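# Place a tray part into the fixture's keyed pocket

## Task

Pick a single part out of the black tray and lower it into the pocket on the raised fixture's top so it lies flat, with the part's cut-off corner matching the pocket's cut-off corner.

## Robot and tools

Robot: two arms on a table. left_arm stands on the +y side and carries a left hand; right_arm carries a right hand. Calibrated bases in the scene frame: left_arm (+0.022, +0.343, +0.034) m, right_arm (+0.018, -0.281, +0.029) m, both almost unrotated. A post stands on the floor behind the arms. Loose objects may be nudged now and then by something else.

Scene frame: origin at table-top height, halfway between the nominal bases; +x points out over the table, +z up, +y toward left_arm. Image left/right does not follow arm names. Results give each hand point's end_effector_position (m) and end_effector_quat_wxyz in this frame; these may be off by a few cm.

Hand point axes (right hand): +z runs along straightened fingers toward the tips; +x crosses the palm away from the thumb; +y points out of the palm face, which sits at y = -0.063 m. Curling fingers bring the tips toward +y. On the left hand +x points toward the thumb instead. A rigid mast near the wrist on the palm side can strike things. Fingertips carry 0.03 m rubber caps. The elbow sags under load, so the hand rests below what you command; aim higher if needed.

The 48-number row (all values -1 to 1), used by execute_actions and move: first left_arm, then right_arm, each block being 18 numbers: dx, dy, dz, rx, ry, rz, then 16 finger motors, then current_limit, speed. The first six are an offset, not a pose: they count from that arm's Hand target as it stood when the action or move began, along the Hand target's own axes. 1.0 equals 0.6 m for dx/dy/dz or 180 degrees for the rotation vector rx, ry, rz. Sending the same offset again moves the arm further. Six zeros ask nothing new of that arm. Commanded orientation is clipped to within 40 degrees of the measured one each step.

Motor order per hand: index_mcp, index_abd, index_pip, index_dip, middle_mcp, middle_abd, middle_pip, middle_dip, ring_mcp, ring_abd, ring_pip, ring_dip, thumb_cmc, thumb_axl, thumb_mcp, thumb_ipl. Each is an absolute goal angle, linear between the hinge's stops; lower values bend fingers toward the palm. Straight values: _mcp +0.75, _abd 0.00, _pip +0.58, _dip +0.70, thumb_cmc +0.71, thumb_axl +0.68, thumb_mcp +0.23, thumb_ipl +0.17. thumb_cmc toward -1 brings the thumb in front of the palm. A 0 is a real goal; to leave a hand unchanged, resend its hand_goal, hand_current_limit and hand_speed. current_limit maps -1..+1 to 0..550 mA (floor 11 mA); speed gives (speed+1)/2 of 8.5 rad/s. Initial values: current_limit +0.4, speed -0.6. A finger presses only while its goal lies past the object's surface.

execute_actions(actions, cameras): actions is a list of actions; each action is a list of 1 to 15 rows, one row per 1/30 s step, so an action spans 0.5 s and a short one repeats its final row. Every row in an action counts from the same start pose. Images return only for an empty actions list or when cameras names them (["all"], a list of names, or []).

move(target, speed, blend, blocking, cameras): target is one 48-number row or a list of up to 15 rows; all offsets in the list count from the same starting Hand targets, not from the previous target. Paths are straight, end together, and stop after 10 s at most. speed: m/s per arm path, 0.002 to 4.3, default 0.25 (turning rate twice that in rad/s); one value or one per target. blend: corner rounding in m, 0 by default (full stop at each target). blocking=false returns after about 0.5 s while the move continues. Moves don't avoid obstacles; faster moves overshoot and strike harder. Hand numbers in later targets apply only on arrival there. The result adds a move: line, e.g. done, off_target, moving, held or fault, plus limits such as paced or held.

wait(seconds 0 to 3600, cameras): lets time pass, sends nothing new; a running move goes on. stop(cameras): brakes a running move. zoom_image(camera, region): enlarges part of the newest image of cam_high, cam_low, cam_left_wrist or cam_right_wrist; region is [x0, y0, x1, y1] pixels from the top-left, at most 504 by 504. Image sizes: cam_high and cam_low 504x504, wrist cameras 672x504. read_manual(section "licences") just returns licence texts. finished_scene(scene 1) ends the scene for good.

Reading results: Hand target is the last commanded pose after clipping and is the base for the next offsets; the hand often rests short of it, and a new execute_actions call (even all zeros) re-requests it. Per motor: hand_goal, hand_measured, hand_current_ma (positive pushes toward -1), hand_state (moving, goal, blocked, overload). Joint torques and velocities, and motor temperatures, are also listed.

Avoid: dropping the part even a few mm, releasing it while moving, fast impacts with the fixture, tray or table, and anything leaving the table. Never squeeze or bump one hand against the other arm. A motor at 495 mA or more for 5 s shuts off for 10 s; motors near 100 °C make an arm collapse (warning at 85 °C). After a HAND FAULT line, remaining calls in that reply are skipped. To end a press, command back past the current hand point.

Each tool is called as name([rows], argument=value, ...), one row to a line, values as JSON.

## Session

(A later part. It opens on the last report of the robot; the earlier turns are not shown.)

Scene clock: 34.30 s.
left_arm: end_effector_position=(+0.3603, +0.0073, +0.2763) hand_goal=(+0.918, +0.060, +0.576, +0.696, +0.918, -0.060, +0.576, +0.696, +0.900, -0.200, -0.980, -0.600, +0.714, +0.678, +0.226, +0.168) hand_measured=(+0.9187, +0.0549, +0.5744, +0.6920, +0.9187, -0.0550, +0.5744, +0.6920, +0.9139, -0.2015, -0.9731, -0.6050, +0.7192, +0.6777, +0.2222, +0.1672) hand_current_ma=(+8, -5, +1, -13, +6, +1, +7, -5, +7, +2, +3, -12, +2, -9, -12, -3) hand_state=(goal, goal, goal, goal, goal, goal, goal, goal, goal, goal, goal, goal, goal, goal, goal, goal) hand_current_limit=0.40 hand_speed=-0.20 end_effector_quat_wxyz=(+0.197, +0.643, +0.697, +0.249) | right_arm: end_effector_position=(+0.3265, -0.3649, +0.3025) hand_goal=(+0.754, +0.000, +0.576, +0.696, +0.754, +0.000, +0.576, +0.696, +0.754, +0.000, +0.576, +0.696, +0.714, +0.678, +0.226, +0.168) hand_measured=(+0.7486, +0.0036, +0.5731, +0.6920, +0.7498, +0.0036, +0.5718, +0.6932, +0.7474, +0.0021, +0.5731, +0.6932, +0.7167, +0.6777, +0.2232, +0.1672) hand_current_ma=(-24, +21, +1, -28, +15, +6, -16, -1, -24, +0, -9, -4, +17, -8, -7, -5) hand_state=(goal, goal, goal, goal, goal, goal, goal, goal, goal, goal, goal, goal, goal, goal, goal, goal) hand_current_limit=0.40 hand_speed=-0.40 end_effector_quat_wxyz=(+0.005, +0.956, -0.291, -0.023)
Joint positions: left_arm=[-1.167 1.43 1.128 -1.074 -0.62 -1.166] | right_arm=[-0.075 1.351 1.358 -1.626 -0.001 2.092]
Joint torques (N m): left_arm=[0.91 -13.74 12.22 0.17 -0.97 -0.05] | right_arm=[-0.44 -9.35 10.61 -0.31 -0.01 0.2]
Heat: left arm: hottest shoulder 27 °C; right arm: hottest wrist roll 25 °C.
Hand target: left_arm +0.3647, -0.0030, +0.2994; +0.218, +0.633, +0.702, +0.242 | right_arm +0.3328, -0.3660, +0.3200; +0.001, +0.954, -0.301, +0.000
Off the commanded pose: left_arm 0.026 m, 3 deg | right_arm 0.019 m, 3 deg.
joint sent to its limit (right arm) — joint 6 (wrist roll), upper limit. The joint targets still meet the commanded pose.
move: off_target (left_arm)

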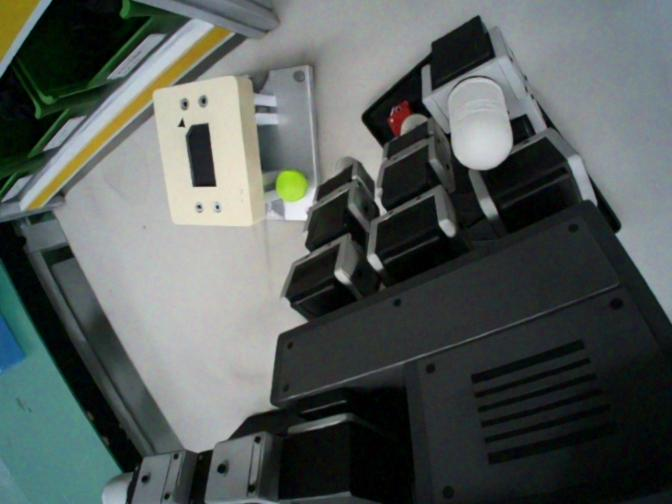

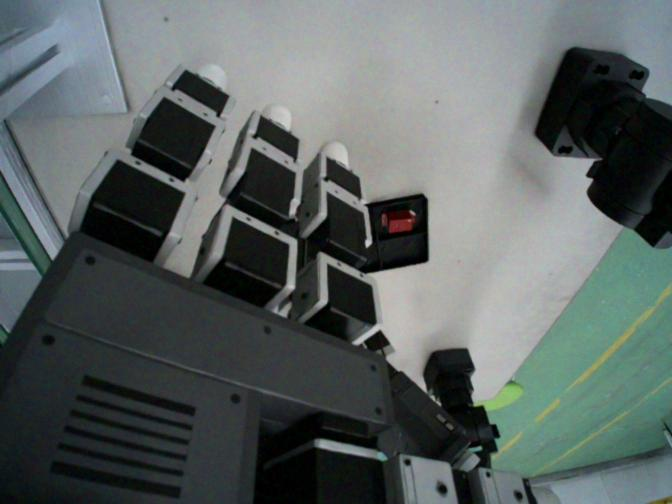

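move(target=[-0.001,-0.0337,0.111,0.0015,-0.0353,0.0217,0.918,0.06,0.576,0.696,0.918,-0.06,0.576,0.696,0.9,-0.2,-0.98,-0.6,0.714,0.678,0.226,0.168,0.4,-0.2,0,0,0,0,0,0,0.754,0,0.576,0.696,0.754,0,0.576,0.696,0.754,0,0.576,0.696,0.714,0.678,0.226,0.168,0.4,-0.4], speed=0.15, cameras=["cam_left_wrist"])

zoom_image(camera="cam_left_wrist", region=[320, 40, 500, 200])

Scene clock: 38.00 s.
left_arm: end_effector_position=(+0.3846, +0.0005, +0.2273) hand_goal=(+0.918, +0.060, +0.576, +0.696, +0.918, -0.060, +0.576, +0.696, +0.900, -0.200, -0.980, -0.600, +0.714, +0.678, +0.226, +0.168) hand_measured=(+0.9187, +0.0578, +0.5757, +0.6920, +0.9199, -0.0521, +0.5744, +0.6920, +0.9151, -0.2015, -0.9718, -0.6050, +0.7192, +0.6777, +0.2222, +0.1681) hand_current_ma=(+5, -3, +3, -9, +7, +0, +4, -5, +12, +10, +3, -16, -1, -13, -11, -10) hand_state=(goal, goal, goal, goal, goal, goal, goal, goal, goal, goal, goal, goal, goal, goal, goal, goal) hand_current_limit=0.40 hand_speed=-0.20 end_effector_quat_wxyz=(+0.234, +0.674, +0.667, +0.215) | right_arm: end_effector_position=(+0.3265, -0.3649, +0.3025) hand_goal=(+0.754, +0.000, +0.576, +0.696, +0.754, +0.000, +0.576, +0.696, +0.754, +0.000, +0.576, +0.696, +0.714, +0.678, +0.226, +0.168) hand_measured=(+0.7486, +0.0036, +0.5731, +0.6932, +0.7498, +0.0021, +0.5731, +0.6920, +0.7486, +0.0021, +0.5731, +0.6932, +0.7180, +0.6777, +0.2242, +0.1681) hand_current_ma=(-13, +21, -1, -7, +2, +21, -14, +3, -23, -7, -15, +0, +23, -6, -8, +4) hand_state=(goal, goal, goal, goal, goal, goal, goal, goal, goal, goal, goal, goal, goal, goal, goal, goal) hand_current_limit=0.40 hand_speed=-0.40 end_effector_quat_wxyz=(+0.005, +0.956, -0.291, -0.023)
Joint positions: left_arm=[-1.103 1.43 0.984 -0.756 -0.546 -0.969] | right_arm=[-0.075 1.351 1.358 -1.626 -0.001 2.092]
Joint torques (N m): left_arm=[1.61 -13.8 8.55 1.78 -0.6 0.16] | right_arm=[-0.44 -9.35 10.61 -0.29 -0.01 0.2]
Heat: left arm: hottest shoulder 27 °C; right arm: hottest elbow 25 °C.
Hand target: left_arm +0.3896, -0.0010, +0.2343; +0.246, +0.670, +0.668, +0.212 | right_arm +0.3328, -0.3660, +0.3200; +0.001, +0.954, -0.301, +0.000
Off the commanded pose: left_arm 0.009 m, 2 deg | right_arm 0.019 m, 3 deg.
joint sent to its limit (right arm) — joint 6 (wrist roll), upper limit. The joint targets still meet the commanded pose.
move: done

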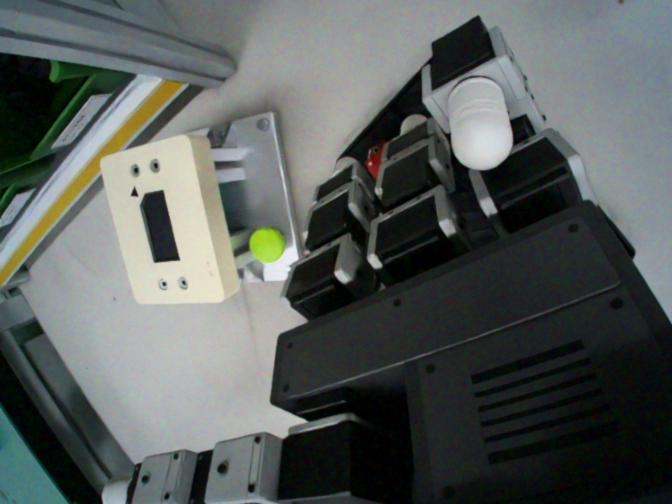

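Scaled by 2.800 from the camera's image (finer frame: 960x720).

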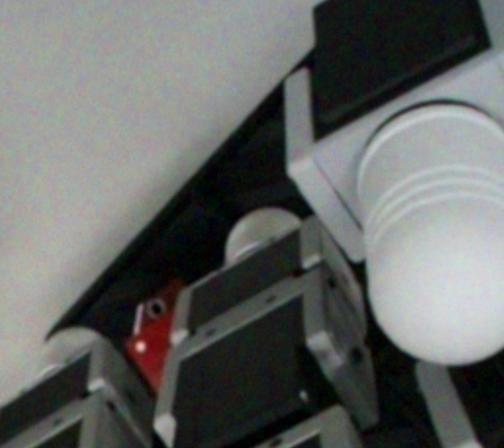

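zoom_image(camera="cam_left_wrist", region=[90, 120, 290, 320])

zoom_image(camera="cam_left_wrist", region=[340, 110, 420, 180])

Scaled by 2.520 from the camera's image (finer frame: 960x720).

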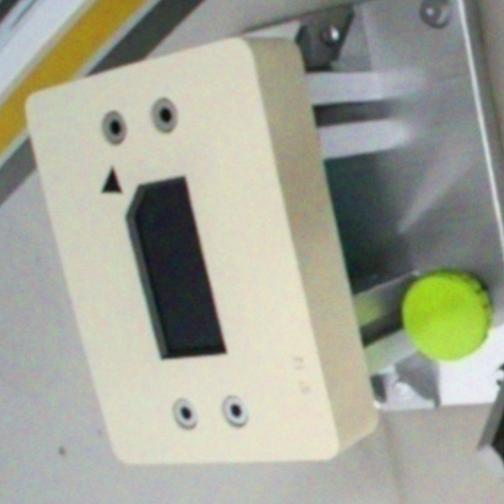

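Scaled by 6.300 from the camera's image (finer frame: 960x720).

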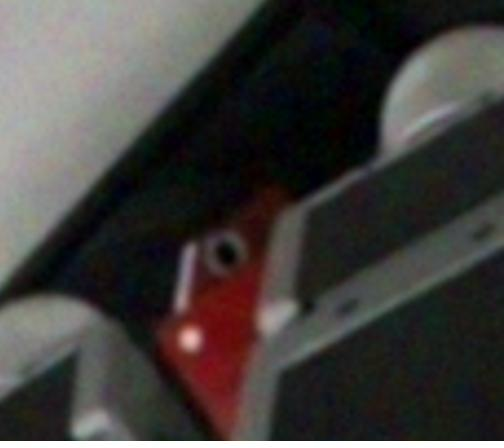

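move(target=[0.0373,-0.0498,0.0183,-0.0005,0.0142,-0.0067,0.918,0.06,0.576,0.696,0.918,-0.06,0.576,0.696,0.9,-0.2,-0.98,-0.6,0.714,0.678,0.226,0.168,0.4,-0.2,0,0,0,0,0,0,0.754,0,0.576,0.696,0.754,0,0.576,0.696,0.754,0,0.576,0.696,0.714,0.678,0.226,0.168,0.4,-0.4], speed=0.12, cameras=["cam_left_wrist","cam_right_wrist"])

zoom_image(camera="cam_left_wrist", region=[320, 60, 460, 200])

Scene clock: 40.13 s.
left_arm: end_effector_position=(+0.3747, +0.0273, +0.1989) hand_goal=(+0.918, +0.060, +0.576, +0.696, +0.918, -0.060, +0.576, +0.696, +0.900, -0.200, -0.980, -0.600, +0.714, +0.678, +0.226, +0.168) hand_measured=(+0.9187, +0.0549, +0.5744, +0.6920, +0.9187, -0.0521, +0.5744, +0.6920, +0.9139, -0.2015, -0.9731, -0.6050, +0.7192, +0.6777, +0.2212, +0.1672) hand_current_ma=(+11, -5, +2, -10, +8, -1, +5, -7, +12, +6, +8, -15, +0, -6, -12, -8) hand_state=(goal, goal, goal, goal, goal, goal, goal, goal, goal, goal, goal, goal, goal, goal, goal, goal) hand_current_limit=0.40 hand_speed=-0.20 end_effector_quat_wxyz=(+0.217, +0.662, +0.679, +0.230) | right_arm: end_effector_position=(+0.3265, -0.3649, +0.3025) hand_goal=(+0.754, +0.000, +0.576, +0.696, +0.754, +0.000, +0.576, +0.696, +0.754, +0.000, +0.576, +0.696, +0.714, +0.678, +0.226, +0.168) hand_measured=(+0.7486, +0.0051, +0.5731, +0.6920, +0.7486, +0.0036, +0.5731, +0.6920, +0.7498, +0.0007, +0.5731, +0.6932, +0.7167, +0.6767, +0.2232, +0.1681) hand_current_ma=(-30, +24, -7, -7, -13, +12, -13, +5, -20, -4, -5, +11, +26, -13, +3, +7) hand_state=(goal, goal, goal, goal, goal, goal, goal, goal, goal, goal, goal, goal, goal, goal, goal, goal) hand_current_limit=0.40 hand_speed=-0.40 end_effector_quat_wxyz=(+0.005, +0.956, -0.291, -0.023)
Joint positions: left_arm=[-1.103 1.43 0.904 -0.731 -0.572 -1.017] | right_arm=[-0.075 1.351 1.358 -1.626 -0.001 2.092]
Joint torques (N m): left_arm=[0.32 -13.22 8.14 1.62 -0.92 -0.03] | right_arm=[-0.44 -9.41 10.61 -0.31 -0.01 0.2]
Heat: left arm: hottest shoulder 27 °C; right arm: hottest elbow 25 °C.
Hand target: left_arm +0.3731, +0.0205, +0.2065; +0.234, +0.658, +0.680, +0.225 | right_arm +0.3328, -0.3660, +0.3200; +0.001, +0.954, -0.301, +0.000
Off the commanded pose: left_arm 0.010 m, 2 deg | right_arm 0.019 m, 3 deg.
joint sent to its limit (right arm) — joint 6 (wrist roll), upper limit. The joint targets still meet the commanded pose.
move: done

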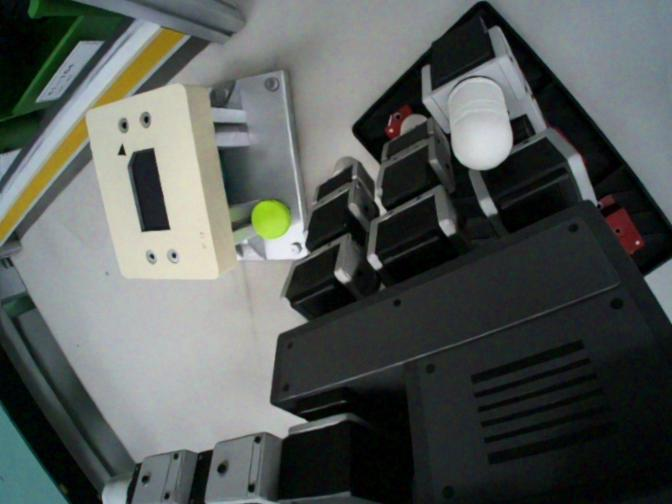

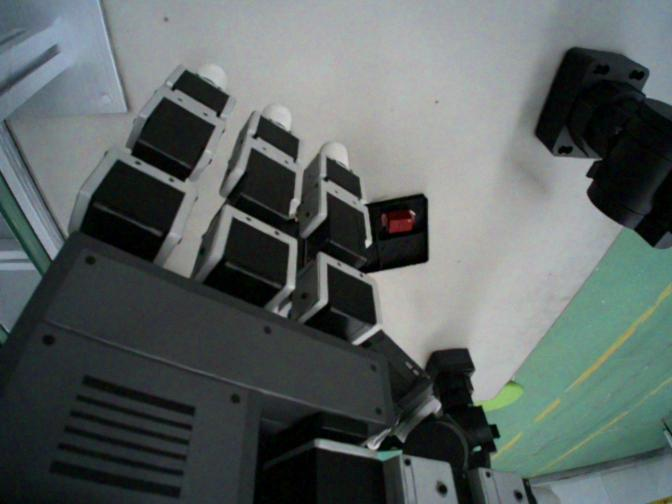

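Scaled by 3.600 from the camera's image (finer frame: 960x720).

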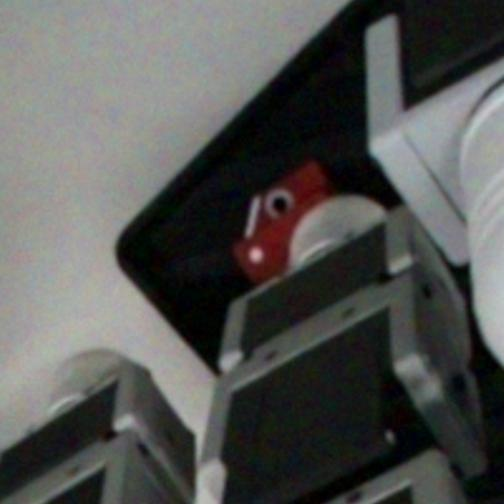

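move(target=[-0.021,-0.0167,0.0043,0,0,0,0.918,0.06,0.576,0.696,0.918,-0.06,0.576,0.696,0.9,-0.2,-0.98,-0.6,0.714,0.678,0.226,0.168,0.4,-0.2,0,0,0,0,0,0,0.754,0,0.576,0.696,0.754,0,0.576,0.696,0.754,0,0.576,0.696,0.714,0.678,0.226,0.168,0.4,-0.4], speed=0.12, cameras=["cam_left_wrist"])

zoom_image(camera="cam_left_wrist", region=[320, 60, 460, 200])

Scene clock: 41.37 s.
left_arm: end_effector_position=(+0.3653, +0.0190, +0.1924) hand_goal=(+0.918, +0.060, +0.576, +0.696, +0.918, -0.060, +0.576, +0.696, +0.900, -0.200, -0.980, -0.600, +0.714, +0.678, +0.226, +0.168) hand_measured=(+0.9187, +0.0549, +0.5744, +0.6920, +0.9187, -0.0521, +0.5744, +0.6907, +0.9139, -0.2015, -0.9731, -0.6050, +0.7192, +0.6767, +0.2222, +0.1681) hand_current_ma=(+8, -6, +0, -11, +13, +0, +5, -5, +10, +5, +0, -12, +0, -7, -12, -8) hand_state=(goal, goal, goal, goal, goal, goal, goal, goal, goal, goal, goal, goal, goal, goal, goal, goal) hand_current_limit=0.40 hand_speed=-0.20 end_effector_quat_wxyz=(+0.219, +0.663, +0.678, +0.229) | right_arm: end_effector_position=(+0.3265, -0.3649, +0.3025) hand_goal=(+0.754, +0.000, +0.576, +0.696, +0.754, +0.000, +0.576, +0.696, +0.754, +0.000, +0.576, +0.696, +0.714, +0.678, +0.226, +0.168) hand_measured=(+0.7486, +0.0021, +0.5718, +0.6907, +0.7498, +0.0036, +0.5731, +0.6920, +0.7511, +0.0007, +0.5731, +0.6932, +0.7180, +0.6767, +0.2232, +0.1672) hand_current_ma=(-17, +19, -6, -20, -2, +10, -10, +4, -21, +0, -7, +7, +12, +0, -20, +17) hand_state=(goal, goal, goal, goal, goal, goal, goal, goal, goal, goal, goal, goal, goal, goal, goal, goal) hand_current_limit=0.40 hand_speed=-0.40 end_effector_quat_wxyz=(+0.005, +0.956, -0.291, -0.023)
Joint positions: left_arm=[-1.134 1.449 0.904 -0.727 -0.581 -1.048] | right_arm=[-0.075 1.351 1.358 -1.626 -0.001 2.092]
Joint torques (N m): left_arm=[0.32 -11.93 9.28 1.52 -0.91 -0.03] | right_arm=[-0.44 -9.35 10.61 -0.31 -0.01 0.2]
Heat: left arm: hottest shoulder 27 °C; right arm: hottest elbow 25 °C.
Hand target: left_arm +0.3672, +0.0075, +0.1985; +0.234, +0.658, +0.680, +0.225 | right_arm +0.3328, -0.3660, +0.3200; +0.001, +0.954, -0.301, +0.000
Off the commanded pose: left_arm 0.013 m, 2 deg | right_arm 0.019 m, 3 deg.
joint sent to its limit (right arm) — joint 6 (wrist roll), upper limit. The joint targets still meet the commanded pose.
move: off_target (left_arm)

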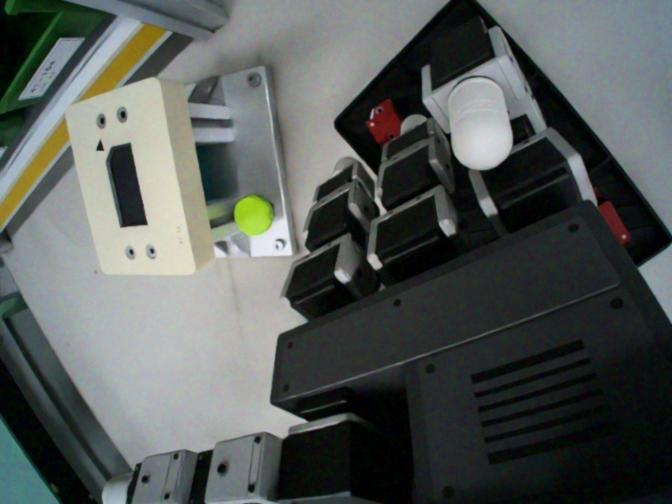

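Scaled by 3.600 from the camera's image (finer frame: 960x720).

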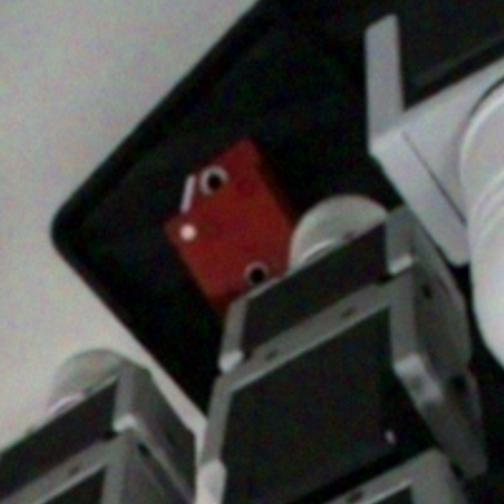

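move(target=[-0.0125,-0.0005,0.006,0,0.008,-0.011,0.918,0.02,0.576,0.696,0.918,-0.02,0.576,0.696,0.9,-0.2,-0.98,-0.6,0.714,0.678,0.226,0.168,0.4,-0.2,0,0,0,0,0,0,0.754,0,0.576,0.696,0.754,0,0.576,0.696,0.754,0,0.576,0.696,0.714,0.678,0.226,0.168,0.4,-0.4], speed=0.12, cameras=["cam_left_wrist"])

zoom_image(camera="cam_left_wrist", region=[320, 60, 460, 200])

Scene clock: 43.10 s.
left_arm: end_effector_position=(+0.3672, +0.0167, +0.1821) hand_goal=(+0.918, +0.020, +0.576, +0.696, +0.918, -0.020, +0.576, +0.696, +0.900, -0.200, -0.980, -0.600, +0.714, +0.678, +0.226, +0.168) hand_measured=(+0.9187, +0.0241, +0.5744, +0.6920, +0.9199, -0.0286, +0.5744, +0.6920, +0.9139, -0.2015, -0.9731, -0.6050, +0.7192, +0.6777, +0.2222, +0.1681) hand_current_ma=(+9, +2, +1, -14, +15, -3, +3, -6, +9, +5, +2, -14, +2, -12, -13, -7) hand_state=(goal, goal, goal, goal, goal, goal, goal, goal, goal, goal, goal, goal, goal, goal, goal, goal) hand_current_limit=0.40 hand_speed=-0.20 end_effector_quat_wxyz=(+0.216, +0.646, +0.694, +0.234) | right_arm: end_effector_position=(+0.3265, -0.3649, +0.3025) hand_goal=(+0.754, +0.000, +0.576, +0.696, +0.754, +0.000, +0.576, +0.696, +0.754, +0.000, +0.576, +0.696, +0.714, +0.678, +0.226, +0.168) hand_measured=(+0.7498, +0.0036, +0.5731, +0.6920, +0.7511, +0.0021, +0.5718, +0.6932, +0.7486, +0.0021, +0.5731, +0.6932, +0.7167, +0.6767, +0.2222, +0.1681) hand_current_ma=(-22, +13, -3, -14, +1, +11, -3, -4, -20, -2, -10, +2, +20, +0, -8, +5) hand_state=(goal, goal, goal, goal, goal, goal, goal, goal, goal, goal, goal, goal, goal, goal, goal, goal) hand_current_limit=0.40 hand_speed=-0.40 end_effector_quat_wxyz=(+0.005, +0.956, -0.291, -0.023)
Joint positions: left_arm=[-1.137 1.495 0.923 -0.727 -0.595 -1.107] | right_arm=[-0.075 1.351 1.358 -1.626 -0.001 2.092]
Joint torques (N m): left_arm=[0.15 -12.69 10.92 0.24 -0.94 -0.05] | right_arm=[-0.44 -9.41 10.62 -0.31 -0.01 0.21]
Heat: left arm: hottest shoulder 27 °C; right arm: hottest elbow 25 °C.
Hand target: left_arm +0.3694, +0.0000, +0.1957; +0.229, +0.643, +0.694, +0.229 | right_arm +0.3328, -0.3660, +0.3200; +0.001, +0.954, -0.301, +0.000
Off the commanded pose: left_arm 0.022 m, 2 deg | right_arm 0.019 m, 3 deg.
joint sent to its limit (right arm) — joint 6 (wrist roll), upper limit. The joint targets still meet the commanded pose.
move: off_target (left_arm)

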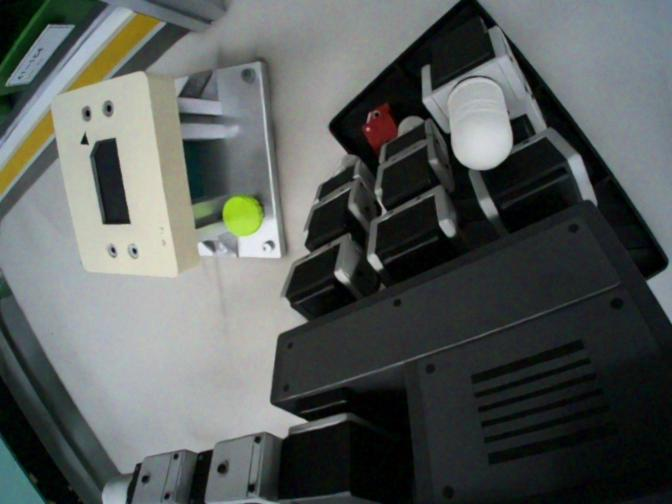

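Scaled by 3.600 from the camera's image (finer frame: 960x720).

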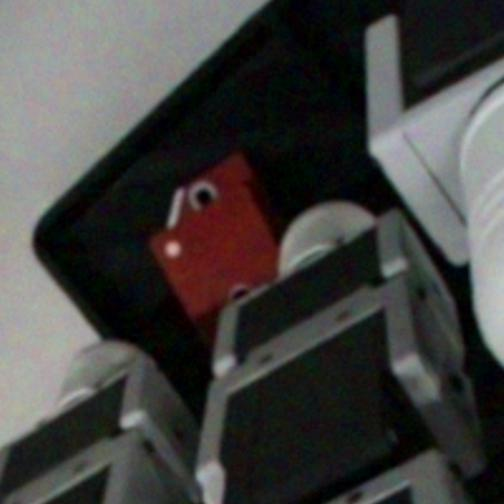

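zoom_image(camera="cam_left_wrist", region=[330, 90, 430, 180])

Scaled by 5.040 from the camera's image (finer frame: 960x720).

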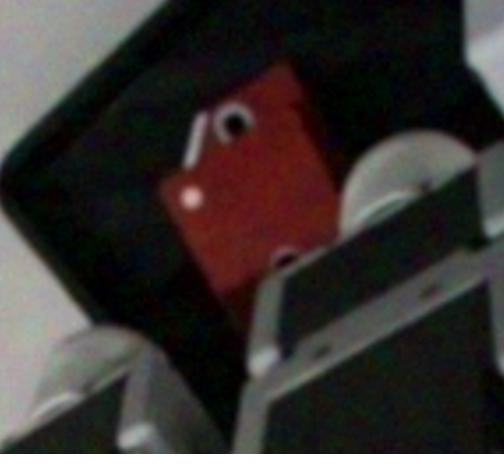

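move(target=[-0.0062,-0.0117,0.0143,0,0,0,0.918,0.02,0.576,0.696,0.918,-0.02,0.576,0.696,0.9,-0.2,-0.98,-0.6,0.714,0.678,0.226,0.168,0.4,-0.2,0,0,0,0,0,0,0.754,0,0.576,0.696,0.754,0,0.576,0.696,0.754,0,0.576,0.696,0.714,0.678,0.226,0.168,0.4,-0.4], speed=0.08, cameras=["cam_left_wrist"])

zoom_image(camera="cam_left_wrist", region=[330, 90, 430, 180])

Scene clock: 44.50 s.
left_arm: end_effector_position=(+0.3657, +0.0139, +0.1774) hand_goal=(+0.918, +0.020, +0.576, +0.696, +0.918, -0.020, +0.576, +0.696, +0.900, -0.200, -0.980, -0.600, +0.714, +0.678, +0.226, +0.168) hand_measured=(+0.9187, +0.0300, +0.5705, +0.6920, +0.9199, -0.0272, +0.5744, +0.6945, +0.9139, -0.2015, -0.9718, -0.6050, +0.7192, +0.6767, +0.2222, +0.1681) hand_current_ma=(+14, +2, -2, -16, +11, -5, +13, +1, +14, +4, +3, -12, +2, -11, -16, -8) hand_state=(goal, goal, goal, goal, goal, goal, goal, goal, goal, goal, goal, goal, goal, goal, goal, goal) hand_current_limit=0.40 hand_speed=-0.20 end_effector_quat_wxyz=(+0.213, +0.648, +0.692, +0.237) | right_arm: end_effector_position=(+0.3265, -0.3649, +0.3025) hand_goal=(+0.754, +0.000, +0.576, +0.696, +0.754, +0.000, +0.576, +0.696, +0.754, +0.000, +0.576, +0.696, +0.714, +0.678, +0.226, +0.168) hand_measured=(+0.7486, +0.0051, +0.5731, +0.6920, +0.7486, +0.0021, +0.5731, +0.6932, +0.7486, +0.0007, +0.5731, +0.6945, +0.7180, +0.6767, +0.2242, +0.1662) hand_current_ma=(-31, +15, +4, -17, +2, +18, -18, -2, -14, -4, -12, -1, +16, -7, -13, +7) hand_state=(goal, goal, goal, goal, goal, goal, goal, goal, goal, goal, goal, goal, goal, goal, goal, goal) hand_current_limit=0.40 hand_speed=-0.40 end_effector_quat_wxyz=(+0.005, +0.956, -0.291, -0.023)
Joint positions: left_arm=[-1.144 1.51 0.925 -0.726 -0.601 -1.112] | right_arm=[-0.075 1.351 1.358 -1.626 -0.001 2.092]
Joint torques (N m): left_arm=[0.26 -11.87 10.36 1.26 -0.77 -0.06] | right_arm=[-0.44 -9.35 10.61 -0.31 -0.01 0.2]
Heat: left arm: hottest shoulder 27 °C; right arm: hottest elbow 25 °C.
Hand target: left_arm +0.3694, -0.0040, +0.1847; +0.229, +0.643, +0.694, +0.229 | right_arm +0.3328, -0.3660, +0.3200; +0.001, +0.954, -0.301, +0.000
Off the commanded pose: left_arm 0.020 m, 2 deg | right_arm 0.019 m, 3 deg.
joint sent to its limit (right arm) — joint 6 (wrist roll), upper limit. The joint targets still meet the commanded pose.
move: off_target (left_arm)

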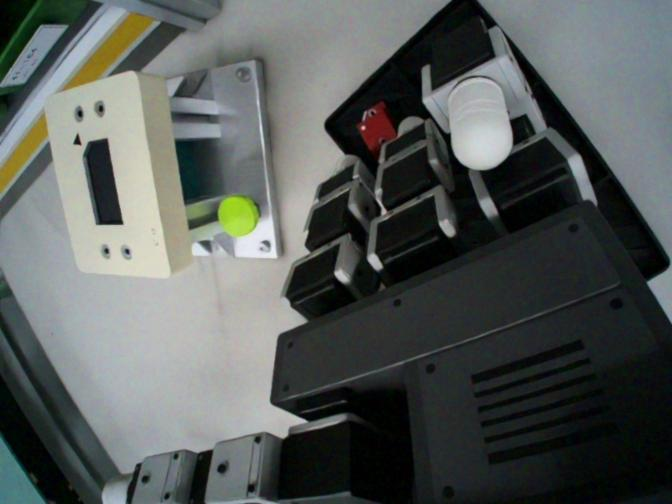

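Scaled by 5.040 from the camera's image (finer frame: 960x720).

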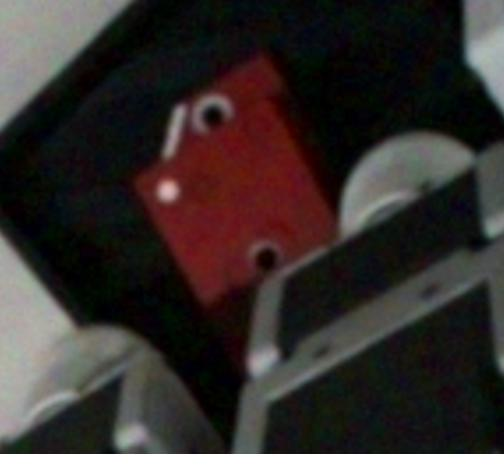

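move(target=[-0.0098,-0.0122,0.0112,0,0,0,0.918,-0.01,0.576,0.696,0.918,-0.02,0.576,0.696,0.9,-0.2,-0.98,-0.6,0.714,0.678,0.226,0.168,0.4,-0.2,0,0,0,0,0,0,0.754,0,0.576,0.696,0.754,0,0.576,0.696,0.754,0,0.576,0.696,0.714,0.678,0.226,0.168,0.4,-0.4], speed=0.08, cameras=["cam_left_wrist"])

zoom_image(camera="cam_left_wrist", region=[330, 90, 430, 180])

Scene clock: 45.57 s.
left_arm: end_effector_position=(+0.3655, +0.0086, +0.1751) hand_goal=(+0.918, -0.010, +0.576, +0.696, +0.918, -0.020, +0.576, +0.696, +0.900, -0.200, -0.980, -0.600, +0.714, +0.678, +0.226, +0.168) hand_measured=(+0.8994, +0.0285, +0.5654, +0.6920, +0.9199, -0.0272, +0.5744, +0.6932, +0.9139, -0.2015, -0.9731, -0.6050, +0.7192, +0.6777, +0.2222, +0.1681) hand_current_ma=(-15, +30, -11, -9, +9, -5, +9, -3, +8, +7, +3, -11, -2, -14, -15, -14) hand_state=(goal, blocked, goal, goal, goal, goal, goal, goal, goal, goal, goal, goal, goal, goal, goal, goal) hand_current_limit=0.40 hand_speed=-0.20 end_effector_quat_wxyz=(+0.215, +0.648, +0.690, +0.241) | right_arm: end_effector_position=(+0.3265, -0.3649, +0.3025) hand_goal=(+0.754, +0.000, +0.576, +0.696, +0.754, +0.000, +0.576, +0.696, +0.754, +0.000, +0.576, +0.696, +0.714, +0.678, +0.226, +0.168) hand_measured=(+0.7486, +0.0036, +0.5718, +0.6932, +0.7486, +0.0036, +0.5718, +0.6920, +0.7486, +0.0021, +0.5744, +0.6932, +0.7167, +0.6767, +0.2242, +0.1672) hand_current_ma=(-14, +17, -4, -18, -5, +6, -29, +10, -20, +9, -10, -6, +12, -4, -10, +12) hand_state=(goal, goal, goal, goal, goal, goal, goal, goal, goal, goal, goal, goal, goal, goal, goal, goal) hand_current_limit=0.40 hand_speed=-0.40 end_effector_quat_wxyz=(+0.005, +0.956, -0.291, -0.023)
Joint positions: left_arm=[-1.152 1.527 0.932 -0.719 -0.611 -1.114] | right_arm=[-0.075 1.351 1.358 -1.626 -0.001 2.092]
Joint torques (N m): left_arm=[-0.03 -10.99 10.04 1.77 -0.43 -0.15] | right_arm=[-0.44 -9.41 10.61 -0.29 -0.01 0.2]
Heat: left arm: hottest shoulder 27 °C; right arm: hottest elbow 25 °C.
Hand target: left_arm +0.3680, -0.0102, +0.1750; +0.229, +0.643, +0.694, +0.229 | right_arm +0.3328, -0.3660, +0.3200; +0.001, +0.954, -0.301, +0.000
Off the commanded pose: left_arm 0.019 m, 2 deg | right_arm 0.019 m, 3 deg.
joint sent to its limit (right arm) — joint 6 (wrist roll), upper limit. The joint targets still meet the commanded pose.
move: off_target (left_arm)

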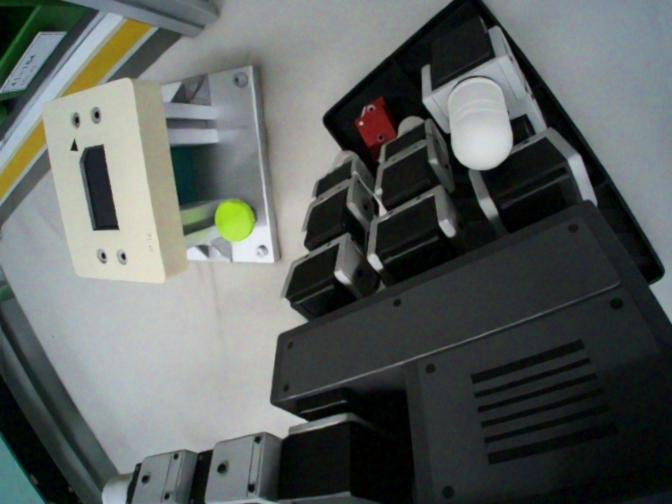

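Scaled by 5.040 from the camera's image (finer frame: 960x720).

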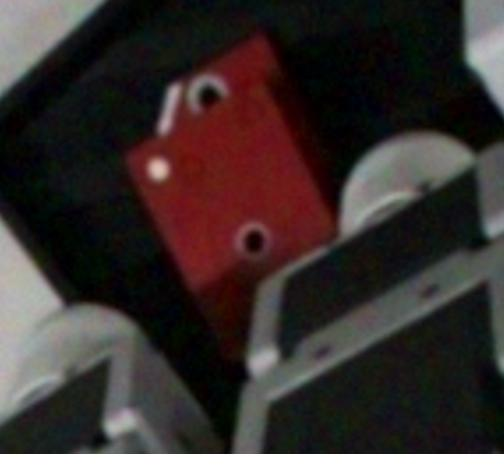

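move([
  [0,0,0,0,0,0,0.918,-0.01,0.576,0.696,0.74,-0.05,0.576,0.696,0.9,-0.2,-0.98,-0.6,0.714,0.678,0.226,0.168,0.4,-0.2,0,0,0,0,0,0,0.754,0,0.576,0.696,0.754,0,0.576,0.696,0.754,0,0.576,0.696,0.714,0.678,0.226,0.168,0.4,-0.4],
  [-0.015,0,-0.0015,0,0,0,0.918,-0.01,0.576,0.696,0.74,-0.05,0.576,0.696,0.9,-0.2,-0.98,-0.6,0.714,0.678,0.226,0.168,0.4,-0.2,0,0,0,0,0,0,0.754,0,0.576,0.696,0.754,0,0.576,0.696,0.754,0,0.576,0.696,0.714,0.678,0.226,0.168,0.4,-0.4],
], speed=0.05, cameras=["cam_left_wrist"])

zoom_image(camera="cam_left_wrist", region=[330, 80, 440, 180])

Scene clock: 47.80 s.
left_arm: end_effector_position=(+0.3677, +0.0005, +0.1742) hand_goal=(+0.918, -0.010, +0.576, +0.696, +0.740, -0.050, +0.576, +0.696, +0.900, -0.200, -0.980, -0.600, +0.714, +0.678, +0.226, +0.168) hand_measured=(+0.8873, +0.0446, +0.5564, +0.6881, +0.7450, -0.0433, +0.5744, +0.6945, +0.9139, -0.2015, -0.9731, -0.6050, +0.7192, +0.6767, +0.2222, +0.1681) hand_current_ma=(-33, +46, -23, -15, +11, -5, +6, -3, +10, +6, +1, -14, -2, -8, -13, -7) hand_state=(blocked, blocked, blocked, goal, goal, goal, goal, goal, goal, goal, goal, goal, goal, goal, goal, goal) hand_current_limit=0.40 hand_speed=-0.20 end_effector_quat_wxyz=(+0.216, +0.647, +0.691, +0.242) | right_arm: end_effector_position=(+0.3265, -0.3649, +0.3025) hand_goal=(+0.754, +0.000, +0.576, +0.696, +0.754, +0.000, +0.576, +0.696, +0.754, +0.000, +0.576, +0.696, +0.714, +0.678, +0.226, +0.168) hand_measured=(+0.7474, +0.0036, +0.5744, +0.6920, +0.7498, +0.0036, +0.5731, +0.6932, +0.7486, +0.0007, +0.5731, +0.6945, +0.7180, +0.6777, +0.2232, +0.1691) hand_current_ma=(-15, +24, +9, -6, -12, +14, -18, +8, -12, +1, -9, +3, +17, -8, -13, +13) hand_state=(goal, goal, goal, goal, goal, goal, goal, goal, goal, goal, goal, goal, goal, goal, goal, goal) hand_current_limit=0.40 hand_speed=-0.40 end_effector_quat_wxyz=(+0.005, +0.956, -0.291, -0.023)
Joint positions: left_arm=[-1.157 1.55 0.954 -0.719 -0.615 -1.122] | right_arm=[-0.075 1.351 1.358 -1.626 -0.001 2.092]
Joint torques (N m): left_arm=[-0.09 -12.04 10.3 1.24 -0.39 -0.16] | right_arm=[-0.44 -9.35 10.61 -0.31 -0.01 0.2]
Heat: left arm: hottest shoulder 27 °C; right arm: hottest elbow 25 °C.
Hand target: left_arm +0.3681, -0.0192, +0.1760; +0.229, +0.643, +0.694, +0.229 | right_arm +0.3328, -0.3660, +0.3200; +0.001, +0.954, -0.301, +0.000
Off the commanded pose: left_arm 0.020 m, 2 deg | right_arm 0.019 m, 3 deg.
joint sent to its limit (right arm) — joint 6 (wrist roll), upper limit. The joint targets still meet the commanded pose.
move: off_target (left_arm)

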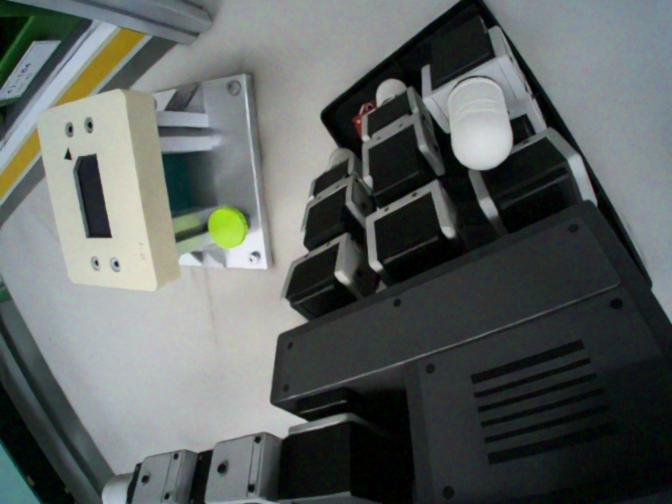

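Scaled by 4.582 from the camera's image (finer frame: 960x720).

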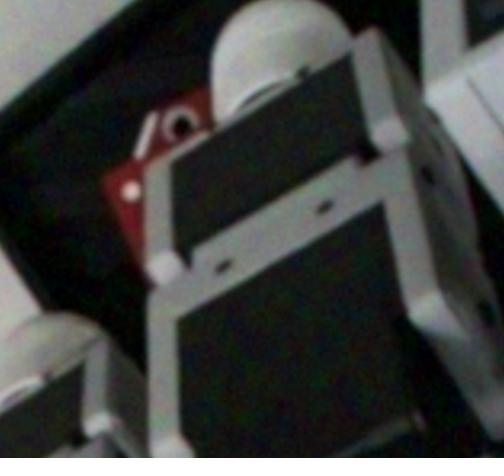

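move(target=[0,0.0105,-0.0133,0,0,0,0.918,0.0,0.576,0.696,0.918,-0.05,0.576,0.696,0.9,-0.2,-0.98,-0.6,0.714,0.678,0.226,0.168,0.4,-0.2,0,0,0,0,0,0,0.754,0,0.576,0.696,0.754,0,0.576,0.696,0.754,0,0.576,0.696,0.714,0.678,0.226,0.168,0.4,-0.4], speed=0.08, cameras=["cam_left_wrist"])

zoom_image(camera="cam_left_wrist", region=[320, 80, 440, 180])

Scene clock: 48.77 s.
left_arm: end_effector_position=(+0.3679, -0.0005, +0.1755) hand_goal=(+0.918, +0.000, +0.576, +0.696, +0.918, -0.050, +0.576, +0.696, +0.900, -0.200, -0.980, -0.600, +0.714, +0.678, +0.226, +0.168) hand_measured=(+0.8922, +0.0373, +0.5564, +0.6881, +0.9319, -0.0433, +0.5757, +0.6945, +0.9139, -0.2015, -0.9731, -0.6050, +0.7192, +0.6777, +0.2222, +0.1681) hand_current_ma=(-25, +29, -25, -12, +29, +2, +8, -4, +9, +4, +5, -11, +0, -10, -10, -6) hand_state=(blocked, blocked, goal, goal, goal, goal, goal, goal, goal, goal, goal, goal, goal, goal, goal, goal) hand_current_limit=0.40 hand_speed=-0.20 end_effector_quat_wxyz=(+0.217, +0.645, +0.693, +0.239) | right_arm: end_effector_position=(+0.3265, -0.3649, +0.3025) hand_goal=(+0.754, +0.000, +0.576, +0.696, +0.754, +0.000, +0.576, +0.696, +0.754, +0.000, +0.576, +0.696, +0.714, +0.678, +0.226, +0.168) hand_measured=(+0.7486, +0.0036, +0.5731, +0.6920, +0.7498, +0.0036, +0.5731, +0.6932, +0.7498, +0.0007, +0.5731, +0.6932, +0.7167, +0.6767, +0.2232, +0.1672) hand_current_ma=(-15, +7, -2, -17, -3, +16, -18, +7, -20, -2, +1, +2, +18, -5, -3, +8) hand_state=(goal, goal, goal, goal, goal, goal, goal, goal, goal, goal, goal, goal, goal, goal, goal, goal) hand_current_limit=0.40 hand_speed=-0.40 end_effector_quat_wxyz=(+0.005, +0.956, -0.291, -0.023)
Joint positions: left_arm=[-1.157 1.55 0.961 -0.725 -0.612 -1.128] | right_arm=[-0.075 1.351 1.358 -1.626 -0.001 2.092]
Joint torques (N m): left_arm=[-0.15 -13.45 10.78 0.32 -0.53 -0.08] | right_arm=[-0.44 -9.35 10.61 -0.29 -0.01 0.2]
Heat: left arm: hottest shoulder 27 °C; right arm: hottest elbow 25 °C.
Hand target: left_arm +0.3682, -0.0190, +0.1862; +0.229, +0.643, +0.694, +0.229 | right_arm +0.3328, -0.3660, +0.3200; +0.001, +0.954, -0.301, +0.000
Off the commanded pose: left_arm 0.021 m, 2 deg | right_arm 0.019 m, 3 deg.
joint sent to its limit (right arm) — joint 6 (wrist roll), upper limit. The joint targets still meet the commanded pose.
move: off_target (left_arm)

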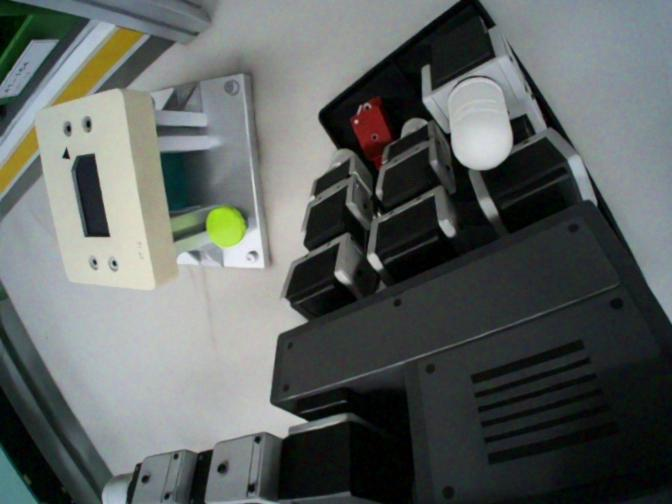

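Scaled by 4.200 from the camera's image (finer frame: 960x720).

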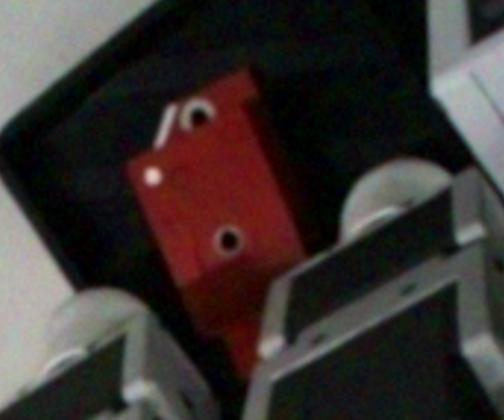

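move(target=[0,0.016,-0.02,0,0,0,0.918,0.0,0.576,0.696,0.918,-0.05,0.576,0.696,0.9,-0.2,-0.98,-0.6,0.714,0.678,0.226,0.168,0.4,-0.2,0,0,0,0,0,0,0.754,0,0.576,0.696,0.754,0,0.576,0.696,0.754,0,0.576,0.696,0.714,0.678,0.226,0.168,0.4,-0.4], speed=0.08, cameras=["cam_left_wrist"])

zoom_image(camera="cam_left_wrist", region=[300, 60, 440, 200])

Scene clock: 49.53 s.
left_arm: end_effector_position=(+0.3676, -0.0009, +0.1793) hand_goal=(+0.918, +0.000, +0.576, +0.696, +0.918, -0.050, +0.576, +0.696, +0.900, -0.200, -0.980, -0.600, +0.714, +0.678, +0.226, +0.168) hand_measured=(+0.9163, +0.0080, +0.5731, +0.6907, +0.9319, -0.0433, +0.5757, +0.6932, +0.9139, -0.2030, -0.9731, -0.6050, +0.7192, +0.6777, +0.2222, +0.1672) hand_current_ma=(+10, +2, +2, -13, +19, +5, +10, -3, +6, -1, +3, -15, -3, -8, -11, -5) hand_state=(goal, goal, goal, goal, goal, goal, goal, goal, goal, goal, goal, goal, goal, goal, goal, goal) hand_current_limit=0.40 hand_speed=-0.20 end_effector_quat_wxyz=(+0.206, +0.648, +0.692, +0.241) | right_arm: end_effector_position=(+0.3265, -0.3649, +0.3025) hand_goal=(+0.754, +0.000, +0.576, +0.696, +0.754, +0.000, +0.576, +0.696, +0.754, +0.000, +0.576, +0.696, +0.714, +0.678, +0.226, +0.168) hand_measured=(+0.7474, +0.0051, +0.5744, +0.6920, +0.7498, +0.0036, +0.5731, +0.6932, +0.7498, +0.0021, +0.5718, +0.6932, +0.7180, +0.6767, +0.2232, +0.1681) hand_current_ma=(-11, +15, +4, -11, -1, +7, -14, +1, -14, +8, -14, +2, +21, -12, -7, +4) hand_state=(goal, goal, goal, goal, goal, goal, goal, goal, goal, goal, goal, goal, goal, goal, goal, goal) hand_current_limit=0.40 hand_speed=-0.40 end_effector_quat_wxyz=(+0.005, +0.956, -0.291, -0.023)
Joint positions: left_arm=[-1.157 1.55 0.979 -0.766 -0.607 -1.13] | right_arm=[-0.075 1.351 1.358 -1.626 -0.001 2.092]
Joint torques (N m): left_arm=[0.09 -15.68 10.93 0.25 -0.7 -0.04] | right_arm=[-0.44 -9.41 10.61 -0.31 -0.01 0.2]
Heat: left arm: hottest shoulder 27 °C; right arm: hottest elbow 25 °C.
Hand target: left_arm +0.3684, -0.0186, +0.2016; +0.229, +0.643, +0.694, +0.229 | right_arm +0.3328, -0.3660, +0.3200; +0.001, +0.954, -0.301, +0.000
Off the commanded pose: left_arm 0.028 m, 3 deg | right_arm 0.019 m, 3 deg.
joint sent to its limit (right arm) — joint 6 (wrist roll), upper limit. The joint targets still meet the commanded pose.
move: off_target (left_arm)

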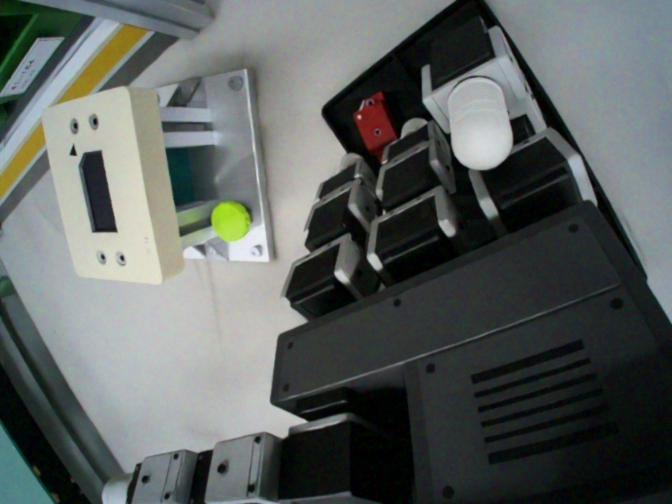

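Scaled by 3.600 from the camera's image (finer frame: 960x720).

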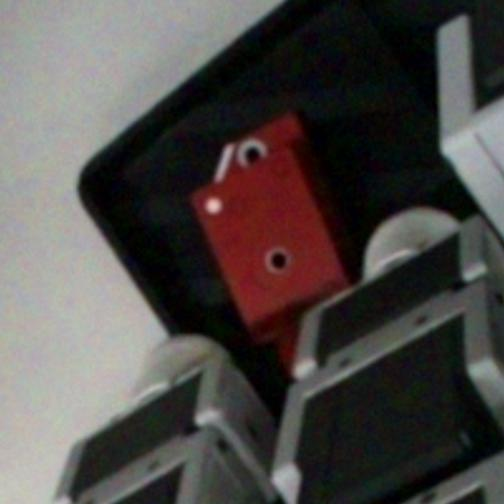

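move(target=[-0.0028,0.015,0.0075,0.0015,-0.0302,0.0249,0.918,0.0,0.576,0.696,0.88,-0.05,0.576,0.696,0.9,-0.2,-0.98,-0.6,0.714,0.678,0.226,0.168,0.4,-0.2,0,0,0,0,0,0,0.754,0,0.576,0.696,0.754,0,0.576,0.696,0.754,0,0.576,0.696,0.714,0.678,0.226,0.168,0.4,-0.4], speed=0.08, cameras=["cam_left_wrist"])

zoom_image(camera="cam_left_wrist", region=[300, 60, 440, 200])

Scene clock: 51.80 s.
left_arm: end_effector_position=(+0.3728, -0.0212, +0.1924) hand_goal=(+0.918, +0.000, +0.576, +0.696, +0.880, -0.050, +0.576, +0.696, +0.900, -0.200, -0.980, -0.600, +0.714, +0.678, +0.226, +0.168) hand_measured=(+0.9199, +0.0080, +0.5731, +0.6932, +0.8909, -0.0433, +0.5757, +0.6945, +0.9139, -0.2015, -0.9718, -0.6050, +0.7192, +0.6777, +0.2212, +0.1681) hand_current_ma=(+10, +2, -2, -7, +21, -2, +6, +1, +4, +3, +2, -11, -1, -13, -10, -6) hand_state=(goal, goal, goal, goal, goal, goal, goal, goal, goal, goal, goal, goal, goal, goal, goal, goal) hand_current_limit=0.40 hand_speed=-0.20 end_effector_quat_wxyz=(+0.236, +0.687, +0.655, +0.210) | right_arm: end_effector_position=(+0.3265, -0.3649, +0.3025) hand_goal=(+0.754, +0.000, +0.576, +0.696, +0.754, +0.000, +0.576, +0.696, +0.754, +0.000, +0.576, +0.696, +0.714, +0.678, +0.226, +0.168) hand_measured=(+0.7486, +0.0036, +0.5731, +0.6920, +0.7498, +0.0036, +0.5731, +0.6932, +0.7486, +0.0021, +0.5731, +0.6932, +0.7180, +0.6767, +0.2232, +0.1672) hand_current_ma=(-18, +12, +0, -18, +6, +19, +1, +7, -22, +4, -7, -1, +13, -1, -17, +12) hand_state=(goal, goal, goal, goal, goal, goal, goal, goal, goal, goal, goal, goal, goal, goal, goal, goal) hand_current_limit=0.40 hand_speed=-0.40 end_effector_quat_wxyz=(+0.005, +0.956, -0.291, -0.023)
Joint positions: left_arm=[-1.145 1.498 0.957 -0.668 -0.544 -0.977] | right_arm=[-0.075 1.351 1.358 -1.626 -0.001 2.092]
Joint torques (N m): left_arm=[1.9 -15.91 7.72 1.8 -0.59 0.16] | right_arm=[-0.44 -9.35 10.61 -0.29 -0.01 0.2]
Motor temperatures (°C): left_arm=[19 27 28 19 21 24] | right_arm=[23 23 26 23 21 25]
Heat: left arm: hottest elbow 28 °C; right arm: hottest elbow 26 °C.
Hand target: left_arm +0.3784, -0.0195, +0.2035; +0.251, +0.680, +0.657, +0.205 | right_arm +0.3328, -0.3660, +0.3200; +0.001, +0.954, -0.301, +0.000
Off the commanded pose: left_arm 0.013 m, 2 deg | right_arm 0.019 m, 3 deg.
joint sent to its limit (right arm) — joint 6 (wrist roll), upper limit. The joint targets still meet the commanded pose.
move: off_target (left_arm)

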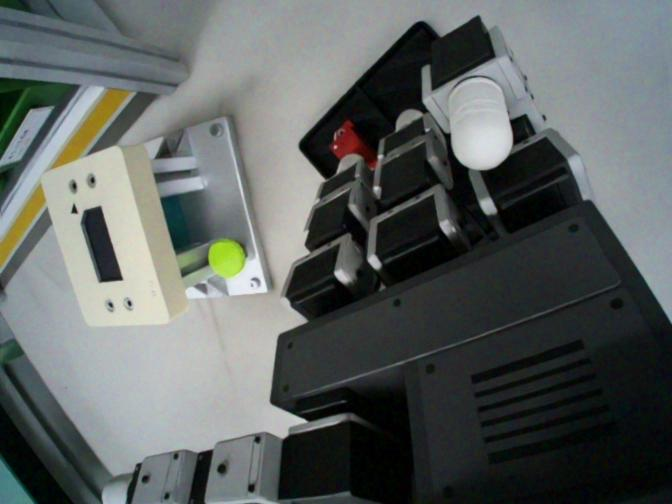

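Scaled by 3.600 from the camera's image (finer frame: 960x720).

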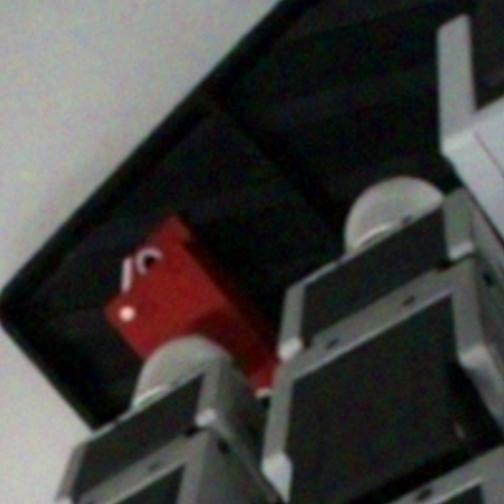

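move(target=[0.0472,0.0055,0.0055,-0.0007,0.0178,-0.0123,0.918,0.0,0.576,0.696,0.918,-0.05,0.576,0.696,0.9,-0.2,-0.98,-0.6,0.714,0.678,0.226,0.168,0.4,-0.2,0,0,0,0,0,0,0.754,0,0.576,0.696,0.754,0,0.576,0.696,0.754,0,0.576,0.696,0.714,0.678,0.226,0.168,0.4,-0.4], speed=0.08, cameras=["cam_left_wrist"])

zoom_image(camera="cam_left_wrist", region=[300, 60, 440, 200])

Scene clock: 53.73 s.
left_arm: end_effector_position=(+0.3818, +0.0012, +0.1922) hand_goal=(+0.918, +0.000, +0.576, +0.696, +0.918, -0.050, +0.576, +0.696, +0.900, -0.200, -0.980, -0.600, +0.714, +0.678, +0.226, +0.168) hand_measured=(+0.9199, +0.0080, +0.5744, +0.6932, +0.9211, -0.0433, +0.5744, +0.6945, +0.9139, -0.2030, -0.9731, -0.6050, +0.7192, +0.6777, +0.2222, +0.1681) hand_current_ma=(+2, +2, +0, -9, +13, +0, +5, -3, +11, +0, +3, -10, +2, -11, -10, -6) hand_state=(goal, goal, goal, goal, goal, goal, goal, goal, goal, goal, goal, goal, goal, goal, goal, goal) hand_current_limit=0.40 hand_speed=-0.20 end_effector_quat_wxyz=(+0.232, +0.670, +0.670, +0.220) | right_arm: end_effector_position=(+0.3265, -0.3649, +0.3025) hand_goal=(+0.754, +0.000, +0.576, +0.696, +0.754, +0.000, +0.576, +0.696, +0.754, +0.000, +0.576, +0.696, +0.714, +0.678, +0.226, +0.168) hand_measured=(+0.7486, +0.0051, +0.5731, +0.6920, +0.7498, +0.0021, +0.5718, +0.6932, +0.7486, +0.0007, +0.5718, +0.6945, +0.7167, +0.6767, +0.2232, +0.1672) hand_current_ma=(-20, +13, -1, -14, +1, +4, -16, -18, -9, +3, -7, +3, +19, +5, -11, +4) hand_state=(goal, goal, goal, goal, goal, goal, goal, goal, goal, goal, goal, goal, goal, goal, goal, goal) hand_current_limit=0.40 hand_speed=-0.40 end_effector_quat_wxyz=(+0.005, +0.956, -0.291, -0.023)
Joint positions: left_arm=[-1.111 1.482 0.933 -0.668 -0.559 -0.989] | right_arm=[-0.075 1.351 1.358 -1.626 -0.001 2.092]
Joint torques (N m): left_arm=[1.61 -15.5 7.61 0.55 -0.86 -0.04] | right_arm=[-0.38 -9.35 10.61 -0.31 -0.01 0.2]
Heat: left arm: hottest elbow 28 °C; right arm: hottest elbow 26 °C.
Hand target: left_arm +0.3845, +0.0085, +0.2015; +0.238, +0.661, +0.677, +0.220 | right_arm +0.3328, -0.3660, +0.3200; +0.001, +0.954, -0.301, +0.000
Off the commanded pose: left_arm 0.012 m, 1 deg | right_arm 0.019 m, 3 deg.
joint sent to its limit (right arm) — joint 6 (wrist roll), upper limit. The joint targets still meet the commanded pose.
move: off_target (left_arm)

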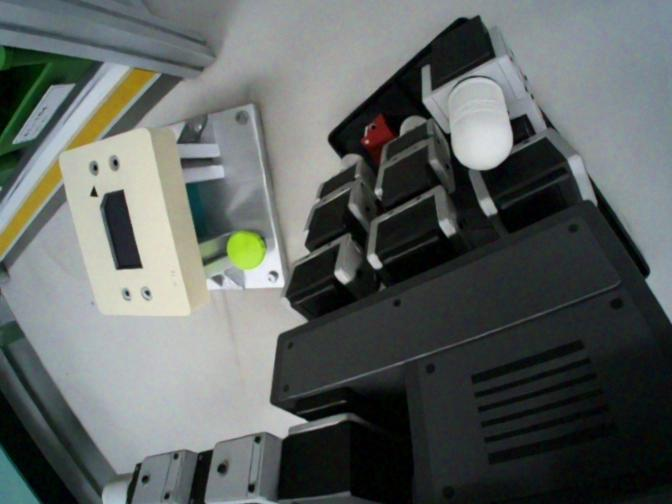

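Scaled by 3.600 from the camera's image (finer frame: 960x720).

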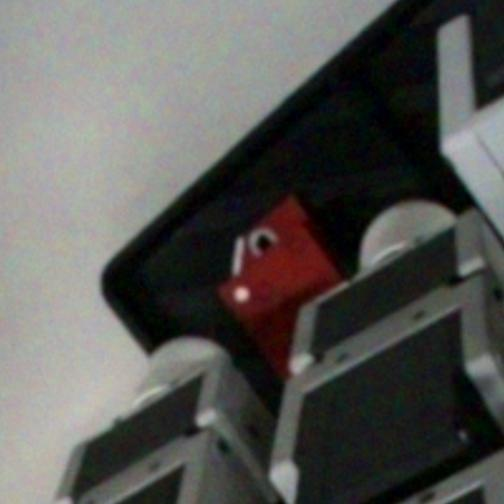

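zoom_image(camera="cam_left_wrist", region=[350, 105, 410, 165])

Scaled by 8.400 from the camera's image (finer frame: 960x720).

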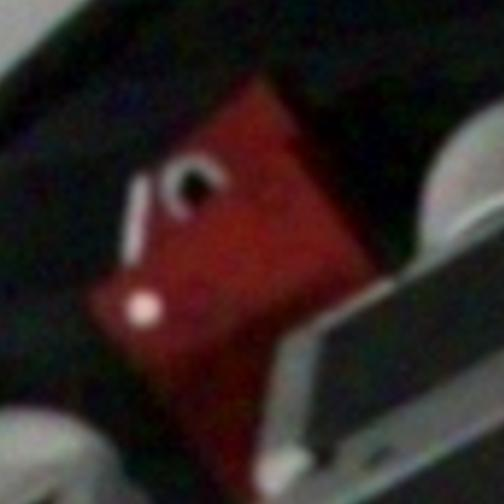

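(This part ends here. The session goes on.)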